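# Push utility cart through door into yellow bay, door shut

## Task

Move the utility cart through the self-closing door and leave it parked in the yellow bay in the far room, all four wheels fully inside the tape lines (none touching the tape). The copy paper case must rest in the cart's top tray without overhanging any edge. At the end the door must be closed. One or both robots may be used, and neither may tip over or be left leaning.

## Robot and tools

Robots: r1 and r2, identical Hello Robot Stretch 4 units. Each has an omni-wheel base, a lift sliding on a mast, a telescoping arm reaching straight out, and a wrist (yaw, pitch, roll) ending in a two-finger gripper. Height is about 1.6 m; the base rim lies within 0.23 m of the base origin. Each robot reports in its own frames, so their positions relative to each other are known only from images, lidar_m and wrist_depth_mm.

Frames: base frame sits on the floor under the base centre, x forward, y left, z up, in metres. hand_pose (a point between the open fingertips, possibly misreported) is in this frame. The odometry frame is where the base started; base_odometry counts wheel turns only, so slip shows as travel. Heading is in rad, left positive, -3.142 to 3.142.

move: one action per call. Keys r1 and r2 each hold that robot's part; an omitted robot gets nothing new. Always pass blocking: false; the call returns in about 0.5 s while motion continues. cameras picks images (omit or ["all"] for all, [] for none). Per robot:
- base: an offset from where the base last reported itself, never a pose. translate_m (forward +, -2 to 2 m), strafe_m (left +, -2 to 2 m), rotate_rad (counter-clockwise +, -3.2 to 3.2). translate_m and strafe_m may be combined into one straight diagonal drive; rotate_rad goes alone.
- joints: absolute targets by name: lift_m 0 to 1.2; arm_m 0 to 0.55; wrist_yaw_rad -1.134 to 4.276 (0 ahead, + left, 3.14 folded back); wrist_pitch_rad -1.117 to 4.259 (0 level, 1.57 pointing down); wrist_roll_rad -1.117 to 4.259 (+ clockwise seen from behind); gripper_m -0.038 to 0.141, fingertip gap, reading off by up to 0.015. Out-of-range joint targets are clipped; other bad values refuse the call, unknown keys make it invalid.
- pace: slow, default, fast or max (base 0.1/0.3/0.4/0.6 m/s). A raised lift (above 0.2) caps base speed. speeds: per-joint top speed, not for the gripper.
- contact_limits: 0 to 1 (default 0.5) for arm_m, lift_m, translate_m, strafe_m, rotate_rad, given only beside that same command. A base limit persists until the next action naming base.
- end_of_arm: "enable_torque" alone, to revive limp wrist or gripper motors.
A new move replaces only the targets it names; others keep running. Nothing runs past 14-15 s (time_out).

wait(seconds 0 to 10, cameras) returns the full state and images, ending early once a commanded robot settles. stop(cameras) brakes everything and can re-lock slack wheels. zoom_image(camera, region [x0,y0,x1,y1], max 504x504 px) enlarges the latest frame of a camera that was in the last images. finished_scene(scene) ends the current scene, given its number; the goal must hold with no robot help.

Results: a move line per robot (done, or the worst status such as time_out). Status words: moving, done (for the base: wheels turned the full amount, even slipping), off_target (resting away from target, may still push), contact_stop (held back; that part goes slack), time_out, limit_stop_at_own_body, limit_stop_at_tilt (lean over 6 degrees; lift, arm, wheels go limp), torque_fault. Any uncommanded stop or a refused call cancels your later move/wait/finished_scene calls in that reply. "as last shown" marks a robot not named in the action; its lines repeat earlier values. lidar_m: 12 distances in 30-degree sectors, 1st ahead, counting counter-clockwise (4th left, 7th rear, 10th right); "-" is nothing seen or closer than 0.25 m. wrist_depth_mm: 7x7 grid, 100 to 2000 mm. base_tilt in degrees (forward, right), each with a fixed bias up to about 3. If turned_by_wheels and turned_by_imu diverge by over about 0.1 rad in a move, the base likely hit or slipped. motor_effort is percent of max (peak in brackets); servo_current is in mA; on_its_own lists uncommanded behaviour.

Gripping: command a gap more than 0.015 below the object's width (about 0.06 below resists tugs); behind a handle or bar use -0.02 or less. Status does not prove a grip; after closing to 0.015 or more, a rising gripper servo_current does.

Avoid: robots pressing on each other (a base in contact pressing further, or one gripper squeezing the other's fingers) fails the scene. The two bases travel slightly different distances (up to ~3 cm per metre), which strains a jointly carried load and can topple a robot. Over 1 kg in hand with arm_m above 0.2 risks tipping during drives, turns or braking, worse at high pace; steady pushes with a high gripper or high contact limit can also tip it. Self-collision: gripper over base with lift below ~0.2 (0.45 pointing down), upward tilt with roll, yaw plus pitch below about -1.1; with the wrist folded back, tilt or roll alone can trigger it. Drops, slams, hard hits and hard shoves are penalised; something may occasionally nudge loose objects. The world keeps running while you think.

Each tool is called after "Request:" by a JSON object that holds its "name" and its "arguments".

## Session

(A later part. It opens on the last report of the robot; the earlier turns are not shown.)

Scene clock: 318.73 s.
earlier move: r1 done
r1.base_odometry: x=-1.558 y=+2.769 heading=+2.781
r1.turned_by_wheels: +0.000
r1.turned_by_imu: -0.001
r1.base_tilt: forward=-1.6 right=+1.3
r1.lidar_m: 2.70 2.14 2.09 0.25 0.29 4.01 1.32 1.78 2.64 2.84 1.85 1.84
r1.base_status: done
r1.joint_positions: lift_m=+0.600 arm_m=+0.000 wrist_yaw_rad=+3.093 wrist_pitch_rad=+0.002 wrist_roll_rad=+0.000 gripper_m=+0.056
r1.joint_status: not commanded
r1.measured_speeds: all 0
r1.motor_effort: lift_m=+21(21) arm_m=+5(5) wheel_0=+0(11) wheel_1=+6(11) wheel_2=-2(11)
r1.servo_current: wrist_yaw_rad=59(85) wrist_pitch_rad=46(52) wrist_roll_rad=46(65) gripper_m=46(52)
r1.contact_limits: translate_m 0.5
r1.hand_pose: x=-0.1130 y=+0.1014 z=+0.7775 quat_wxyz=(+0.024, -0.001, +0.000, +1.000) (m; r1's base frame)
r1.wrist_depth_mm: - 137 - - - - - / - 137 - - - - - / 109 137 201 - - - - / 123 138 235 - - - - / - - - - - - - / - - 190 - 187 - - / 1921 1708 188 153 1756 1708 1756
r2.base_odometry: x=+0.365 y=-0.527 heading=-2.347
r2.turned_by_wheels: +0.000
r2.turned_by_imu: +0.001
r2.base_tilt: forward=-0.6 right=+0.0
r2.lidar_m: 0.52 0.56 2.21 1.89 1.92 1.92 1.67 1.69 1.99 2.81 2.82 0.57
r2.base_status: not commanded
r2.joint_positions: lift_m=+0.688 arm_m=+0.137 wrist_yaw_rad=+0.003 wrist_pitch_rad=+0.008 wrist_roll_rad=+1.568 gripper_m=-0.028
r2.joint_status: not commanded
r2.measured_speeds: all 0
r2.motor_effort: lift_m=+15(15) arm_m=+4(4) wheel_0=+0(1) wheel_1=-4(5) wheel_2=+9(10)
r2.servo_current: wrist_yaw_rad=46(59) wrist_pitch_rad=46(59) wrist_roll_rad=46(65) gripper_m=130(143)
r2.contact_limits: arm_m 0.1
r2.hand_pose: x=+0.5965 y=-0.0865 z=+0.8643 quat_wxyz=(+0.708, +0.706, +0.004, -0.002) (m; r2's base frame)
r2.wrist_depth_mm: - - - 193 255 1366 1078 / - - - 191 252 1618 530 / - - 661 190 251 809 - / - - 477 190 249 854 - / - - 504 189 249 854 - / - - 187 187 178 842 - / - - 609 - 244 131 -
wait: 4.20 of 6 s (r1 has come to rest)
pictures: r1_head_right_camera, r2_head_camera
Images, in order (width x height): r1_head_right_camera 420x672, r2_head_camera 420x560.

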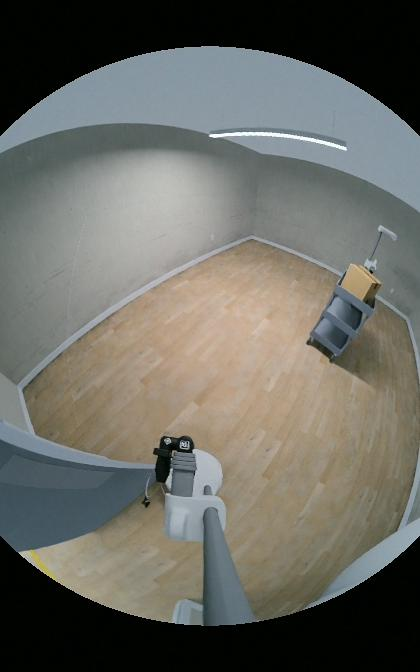

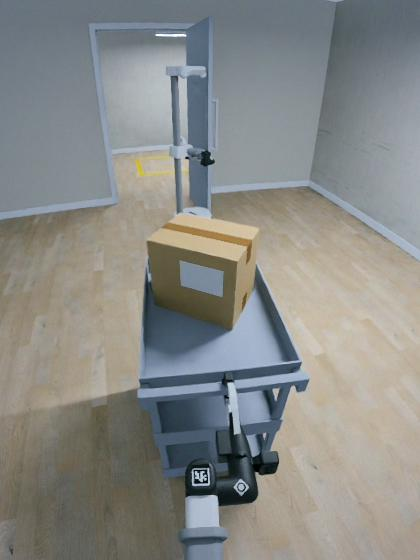

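Request:
{"name": "move", "arguments": {"blocking": false, "r1": {"base":{"strafe_m":0.22},"pace":"slow","contact_limits":{"strafe_m":0.5}}, "cameras": []}}

Request:
{"name": "wait", "arguments": {"seconds": 6, "cameras": ["r1_head_right_camera","r2_head_camera"]}}

Request:
{"name": "zoom_image", "arguments": {"camera": "r2_head_camera", "region": [60, 0, 260, 240]}}

Scene clock: 327.73 s.
move: r1 moving
r1.base_odometry: x=-1.564 y=+2.756 heading=+2.780
r1.turned_by_wheels: -0.001
r1.turned_by_imu: -0.001
r1.base_tilt: forward=-1.6 right=+1.3
r1.lidar_m: 2.72 2.12 2.07 0.25 0.30 4.02 1.33 1.76 2.64 2.85 1.87 1.86
r1.base_status: strafe_m moving
r1.joint_positions: lift_m=+0.600 arm_m=+0.000 wrist_yaw_rad=+3.093 wrist_pitch_rad=+0.002 wrist_roll_rad=+0.000 gripper_m=+0.056
r1.joint_status: not commanded
r1.measured_speeds: translate_m=+0.001 strafe_m=+0.055 rotate_rad=-0.005 lift_m=+0.000 arm_m=+0.000 wrist_yaw_rad=+0.000 wrist_pitch_rad=+0.000 wrist_roll_rad=+0.000
r1.motor_effort: lift_m=+21(21) arm_m=+5(5) wheel_0=-14(17) wheel_1=+8(11) wheel_2=+0(1)
r1.servo_current: wrist_yaw_rad=46(72) wrist_pitch_rad=39(46) wrist_roll_rad=39(52) gripper_m=46(52)
r1.contact_limits: strafe_m 0.5
r1.hand_pose: x=-0.1130 y=+0.1014 z=+0.7775 quat_wxyz=(+0.024, -0.001, +0.000, +1.000) (m; r1's base frame)
r1.wrist_depth_mm: - 136 - - - - - / - 137 - - - - - / 109 138 200 - - - - / 123 138 234 - - - - / - - - - - - - / - - 190 - 187 - - / 1983 1661 189 153 1808 1708 1808
r2: as last shown
r2.turned_by_imu: +0.000
r2.base_tilt: forward=-0.7 right=+0.1
r2.lidar_m: 0.52 0.55 2.22 1.88 1.94 1.93 1.67 1.67 2.00 2.80 2.82 0.57
r2.motor_effort: lift_m=+15(15) arm_m=+4(4) wheel_0=-1(1) wheel_1=-4(5) wheel_2=+9(10)
r2.servo_current: wrist_yaw_rad=46(65) wrist_pitch_rad=46(59) wrist_roll_rad=52(59) gripper_m=124(137)
r2.contact_limits: arm_m 0.1
r2.wrist_depth_mm: - - - 193 254 1397 1042 / - - - 192 252 1661 535 / - - 668 190 251 820 - / - - 477 190 250 854 - / - - 500 188 248 842 - / - - 187 187 178 842 - / - - 603 - 245 131 -
pictures: none
No camera images: "cameras" was empty.

Scene clock: 330.67 s.
earlier move: r1 contact_stop
r1.base_odometry: x=-1.631 y=+2.569 heading=+2.792
r1.turned_by_wheels: +0.012
r1.turned_by_imu: +0.006
r1.base_tilt: forward=-1.6 right=+1.2
r1.lidar_m: 2.48 1.99 1.95 0.25 0.27 0.64 1.36 1.59 2.81 3.05 2.01 4.81
r1.base_status: strafe_m contact_stop (by the wheels' count: +0.213 of +0.220)
r1.joint_positions: lift_m=+0.600 arm_m=+0.000 wrist_yaw_rad=+3.093 wrist_pitch_rad=+0.002 wrist_roll_rad=+0.000 gripper_m=+0.056
r1.joint_status: not commanded
r1.measured_speeds: all 0
r1.on_its_own: the wheels are slack since a contact_stop
r1.motor_effort: lift_m=+21(21) arm_m=+5(5) wheel_0=+0(19) wheel_1=+0(28) wheel_2=+0(13)
r1.servo_current: wrist_yaw_rad=52(72) wrist_pitch_rad=46(52) wrist_roll_rad=59(65) gripper_m=39(52)
r1.contact_limits: strafe_m 0.5
r1.hand_pose: x=-0.1130 y=+0.1014 z=+0.7775 quat_wxyz=(+0.024, -0.001, +0.000, +1.000) (m; r1's base frame)
r1.wrist_depth_mm: - 138 - - - - 368 / 107 138 - - - - 327 / 114 138 231 - - - 382 / 132 149 1537 - - - 384 / - - 1499 - - - 384 / - - 192 - 187 - 382 / 1921 1576 189 153 1863 707 375
r2.base_odometry: x=+0.365 y=-0.527 heading=-2.347
r2.turned_by_wheels: +0.000
r2.turned_by_imu: +0.000
r2.base_tilt: forward=-0.7 right=+0.1
r2.lidar_m: 0.52 0.58 2.24 1.90 1.92 1.91 1.68 1.67 1.96 2.82 2.82 0.58
r2.base_status: not commanded
r2.joint_positions: lift_m=+0.688 arm_m=+0.137 wrist_yaw_rad=+0.003 wrist_pitch_rad=+0.008 wrist_roll_rad=+1.568 gripper_m=-0.028
r2.joint_status: not commanded
r2.measured_speeds: all 0
r2.motor_effort: lift_m=+15(15) arm_m=+4(4) wheel_0=+0(1) wheel_1=-4(5) wheel_2=+9(10)
r2.servo_current: wrist_yaw_rad=39(65) wrist_pitch_rad=46(59) wrist_roll_rad=33(65) gripper_m=124(137)
r2.contact_limits: arm_m 0.1
r2.hand_pose: x=+0.5965 y=-0.0865 z=+0.8643 quat_wxyz=(+0.708, +0.706, +0.004, -0.002) (m; r2's base frame)
r2.wrist_depth_mm: - - - 193 255 1366 1060 / - - - 191 252 1661 535 / - - 654 190 252 820 - / - - 477 189 249 842 - / - - 504 188 247 842 - / - - 187 186 178 831 - / - - 597 - 245 131 -
wait: 2.93 of 6 s (r1 has come to rest)
pictures: r1_head_right_camera, r2_head_camera
Images, in order (width x height): r1_head_right_camera 420x672, r2_head_camera 420x560.

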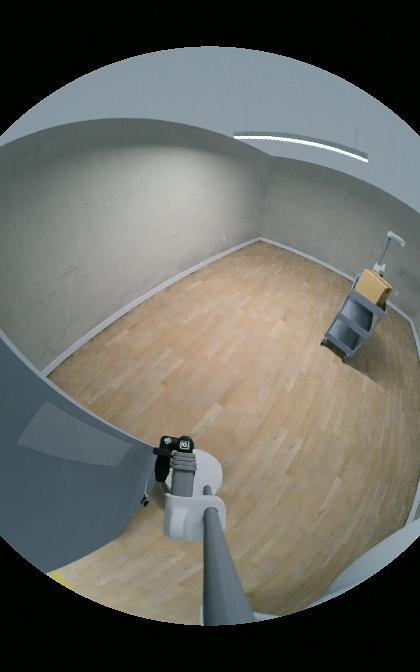

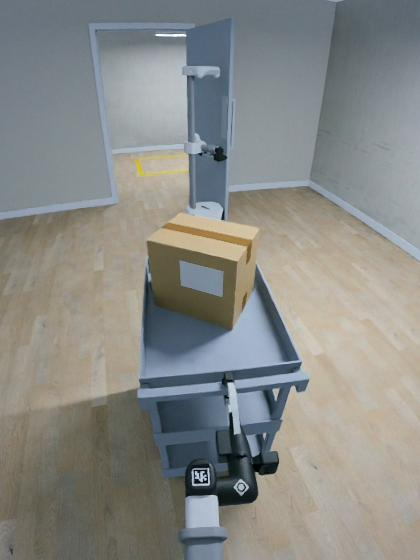

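Scaled by 2.100 from the camera's 420x560 image, which has a finer 1200x1600 frame.

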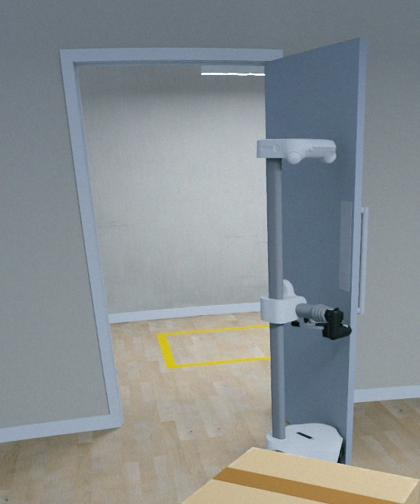

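Request:
{"name": "stop", "arguments": {"cameras": []}}

Request:
{"name": "move", "arguments": {"blocking": false, "r2": {"base":{"translate_m":0.5},"pace":"slow"}, "cameras": []}}

Request:
{"name": "wait", "arguments": {"seconds": 7, "cameras": ["r1_head_right_camera","r2_head_camera","r2_head_left_camera","r2_head_right_camera"]}}

Scene clock: 389.97 s.
stop: r1's wheels hold again
r1.base_odometry: x=-1.631 y=+2.569 heading=+2.792
r1.turned_by_wheels: +0.000
r1.turned_by_imu: +0.000
r1.base_tilt: forward=-1.6 right=+1.3
r1.lidar_m: 2.50 1.96 1.94 0.25 0.27 0.64 1.35 1.57 2.79 3.01 2.01 4.82
r1.base_status: strafe_m contact_stop (by the wheels' count: +0.213 of +0.220)
r1.joint_positions: lift_m=+0.600 arm_m=+0.000 wrist_yaw_rad=+3.093 wrist_pitch_rad=+0.002 wrist_roll_rad=+0.000 gripper_m=+0.056
r1.joint_status: not commanded
r1.measured_speeds: all 0
r1.motor_effort: lift_m=+21(21) arm_m=+5(5) wheel_0=+0(19) wheel_1=+0(28) wheel_2=+0(13)
r1.servo_current: wrist_yaw_rad=52(72) wrist_pitch_rad=46(52) wrist_roll_rad=46(65) gripper_m=39(52)
r1.contact_limits: strafe_m 0.5
r1.hand_pose: x=-0.1130 y=+0.1014 z=+0.7775 quat_wxyz=(+0.024, -0.001, +0.000, +1.000) (m; r1's base frame)
r1.wrist_depth_mm: - 137 - - - - 368 / - 138 - - - - 330 / 113 138 231 - - - 382 / 132 148 1537 - - - 387 / - - 1499 - - - 387 / - - 191 - 187 - 377 / 1921 164 189 154 1756 715 375
r2.base_odometry: x=+0.365 y=-0.527 heading=-2.347
r2.turned_by_wheels: +0.000
r2.turned_by_imu: +0.000
r2.base_tilt: forward=-0.7 right=+0.1
r2.lidar_m: 0.52 0.55 2.22 1.89 1.90 1.94 1.67 1.67 2.00 2.81 2.81 0.58
r2.base_status: not commanded
r2.joint_positions: lift_m=+0.688 arm_m=+0.137 wrist_yaw_rad=+0.003 wrist_pitch_rad=+0.008 wrist_roll_rad=+1.568 gripper_m=-0.028
r2.joint_status: not commanded
r2.measured_speeds: all 0
r2.motor_effort: lift_m=+15(15) arm_m=+4(4) wheel_0=-1(1) wheel_1=-4(5) wheel_2=+9(10)
r2.servo_current: wrist_yaw_rad=39(65) wrist_pitch_rad=52(59) wrist_roll_rad=46(65) gripper_m=124(137)
r2.contact_limits: arm_m 0.1
r2.hand_pose: x=+0.5965 y=-0.0865 z=+0.8643 quat_wxyz=(+0.708, +0.706, +0.004, -0.002) (m; r2's base frame)
r2.wrist_depth_mm: - - - 193 255 1366 1025 / - - - 191 254 1661 535 / - - 668 190 252 820 - / - - 477 190 250 842 - / - - 508 188 248 854 - / - - 187 187 178 820 - / - - 603 - 245 131 -
pictures: none
No camera images: "cameras" was empty.

Scene clock: 390.47 s.
move: r2 moving
r1: as last shown
r1.lidar_m: 2.51 1.99 1.94 0.25 0.27 0.68 1.34 1.58 2.80 3.05 2.01 4.80
r1.motor_effort: lift_m=+21(21) arm_m=+5(5) wheel_0=-1(1) wheel_1=+0(0) wheel_2=+0(0)
r1.servo_current: wrist_yaw_rad=39(65) wrist_pitch_rad=39(46) wrist_roll_rad=59(65) gripper_m=39(46)
r1.contact_limits: strafe_m 0.5
r1.wrist_depth_mm: - 137 - - - - 364 / - 138 - - - - 329 / 114 139 231 - - - 384 / 132 149 1499 - - - 389 / - - 1499 - - - 389 / - - 192 - 187 - 379 / 1921 164 189 153 1863 723 373
r2.base_odometry: x=+0.357 y=-0.535 heading=-2.346
r2.turned_by_wheels: +0.000
r2.turned_by_imu: +0.001
r2.base_tilt: forward=-0.6 right=+0.1
r2.lidar_m: 0.52 0.57 2.22 1.91 1.91 1.94 1.68 1.67 1.99 2.79 2.81 0.56
r2.base_status: translate_m moving
r2.joint_positions: lift_m=+0.688 arm_m=+0.137 wrist_yaw_rad=+0.003 wrist_pitch_rad=+0.008 wrist_roll_rad=+1.568 gripper_m=-0.029
r2.joint_status: not commanded
r2.measured_speeds: translate_m=+0.049 strafe_m=-0.001 rotate_rad=+0.002 lift_m=+0.000 arm_m=+0.000 wrist_yaw_rad=+0.000 wrist_pitch_rad=+0.000 wrist_roll_rad=+0.000
r2.motor_effort: lift_m=+15(15) arm_m=+4(4) wheel_0=+9(10) wheel_1=+5(7) wheel_2=-9(9)
r2.servo_current: wrist_yaw_rad=46(59) wrist_pitch_rad=46(52) wrist_roll_rad=46(59) gripper_m=111(137)
r2.contact_limits: arm_m 0.1
r2.hand_pose: x=+0.5965 y=-0.0865 z=+0.8643 quat_wxyz=(+0.708, +0.706, +0.004, -0.002) (m; r2's base frame)
r2.wrist_depth_mm: - - - 183 245 1537 1160 / - - - 181 243 1708 521 / - - 654 180 241 820 - / - - 473 179 239 854 - / - - 492 178 237 831 - / - - 185 176 178 - - / - - 585 - 234 - -
pictures: none
No camera images: "cameras" was empty.

Scene clock: 396.27 s.
earlier move: r2 done
r1.base_odometry: x=-1.631 y=+2.569 heading=+2.792
r1.turned_by_wheels: +0.000
r1.turned_by_imu: +0.000
r1.base_tilt: forward=-1.6 right=+1.3
r1.lidar_m: 2.50 1.98 1.95 0.25 0.26 0.64 1.34 1.56 2.80 3.04 1.54 1.55
r1.base_status: not commanded
r1.joint_positions: lift_m=+0.600 arm_m=+0.000 wrist_yaw_rad=+3.093 wrist_pitch_rad=+0.002 wrist_roll_rad=+0.000 gripper_m=+0.056
r1.joint_status: not commanded
r1.measured_speeds: all 0
r1.motor_effort: lift_m=+21(21) arm_m=+5(5) wheel_0=+0(1) wheel_1=+0(0) wheel_2=+0(0)
r1.servo_current: wrist_yaw_rad=52(72) wrist_pitch_rad=46(52) wrist_roll_rad=39(72) gripper_m=39(52)
r1.contact_limits: strafe_m 0.5
r1.hand_pose: x=-0.1130 y=+0.1014 z=+0.7775 quat_wxyz=(+0.024, -0.001, +0.000, +1.000) (m; r1's base frame)
r1.wrist_depth_mm: - 137 - - - - 366 / - 138 - - - - 330 / 114 138 232 - - - 382 / 132 148 1537 - - - 387 / - - 1537 - - - 389 / - - 191 - 188 - 382 / 1921 163 189 153 1808 723 375
r2.base_odometry: x=+0.015 y=-0.884 heading=-2.347
r2.turned_by_wheels: -0.001
r2.turned_by_imu: -0.001
r2.base_tilt: forward=-0.7 right=+0.1
r2.lidar_m: 0.52 0.55 2.36 2.04 2.04 2.44 2.16 2.12 2.56 2.70 2.69 0.56
r2.base_status: done
r2.joint_positions: lift_m=+0.688 arm_m=+0.137 wrist_yaw_rad=-0.003 wrist_pitch_rad=+0.008 wrist_roll_rad=+1.568 gripper_m=-0.029
r2.joint_status: not commanded
r2.measured_speeds: all 0
r2.motor_effort: lift_m=+17(17) arm_m=+4(4) wheel_0=+2(13) wheel_1=+2(9) wheel_2=-7(15)
r2.servo_current: wrist_yaw_rad=39(65) wrist_pitch_rad=52(59) wrist_roll_rad=46(59) gripper_m=91(137)
r2.contact_limits: arm_m 0.1
r2.hand_pose: x=+0.5960 y=-0.0884 z=+0.8641 quat_wxyz=(+0.708, +0.706, +0.001, -0.004) (m; r2's base frame)
r2.wrist_depth_mm: - - - 169 230 1618 1138 / - - - 168 230 1537 - / - - 585 169 230 798 - / - 492 462 170 229 831 - / - - 492 169 230 831 - / - - 186 169 178 809 - / - - 597 - 231 - -
wait: 5.80 of 7 s (r2 has come to rest)
pictures: r1_head_right_camera, r2_head_camera, r2_head_left_camera, r2_head_right_camera
Images, in order (width x height): r1_head_right_camera 420x672, r2_head_camera 420x560, r2_head_left_camera 420x672, r2_head_right_camera 420x672.

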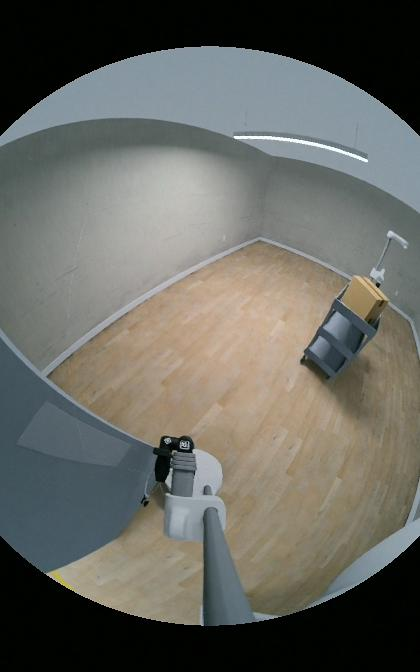

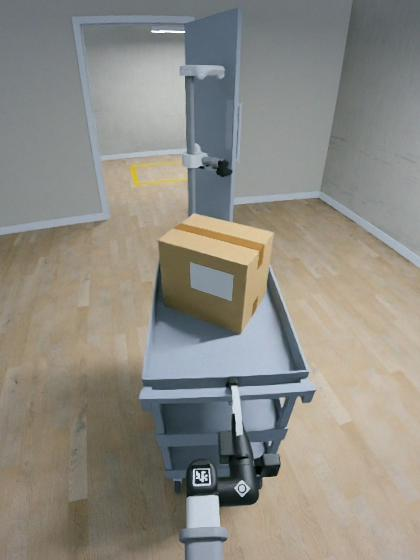

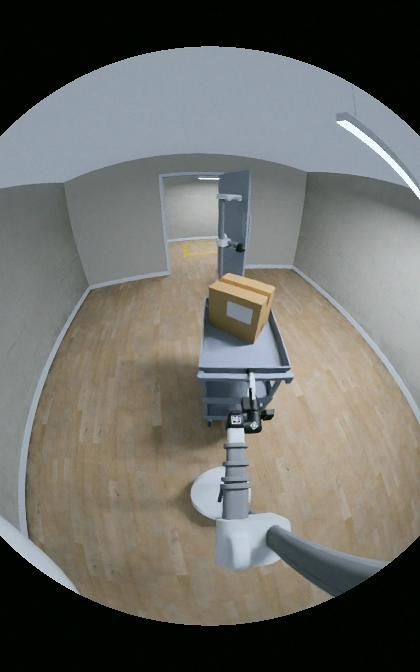

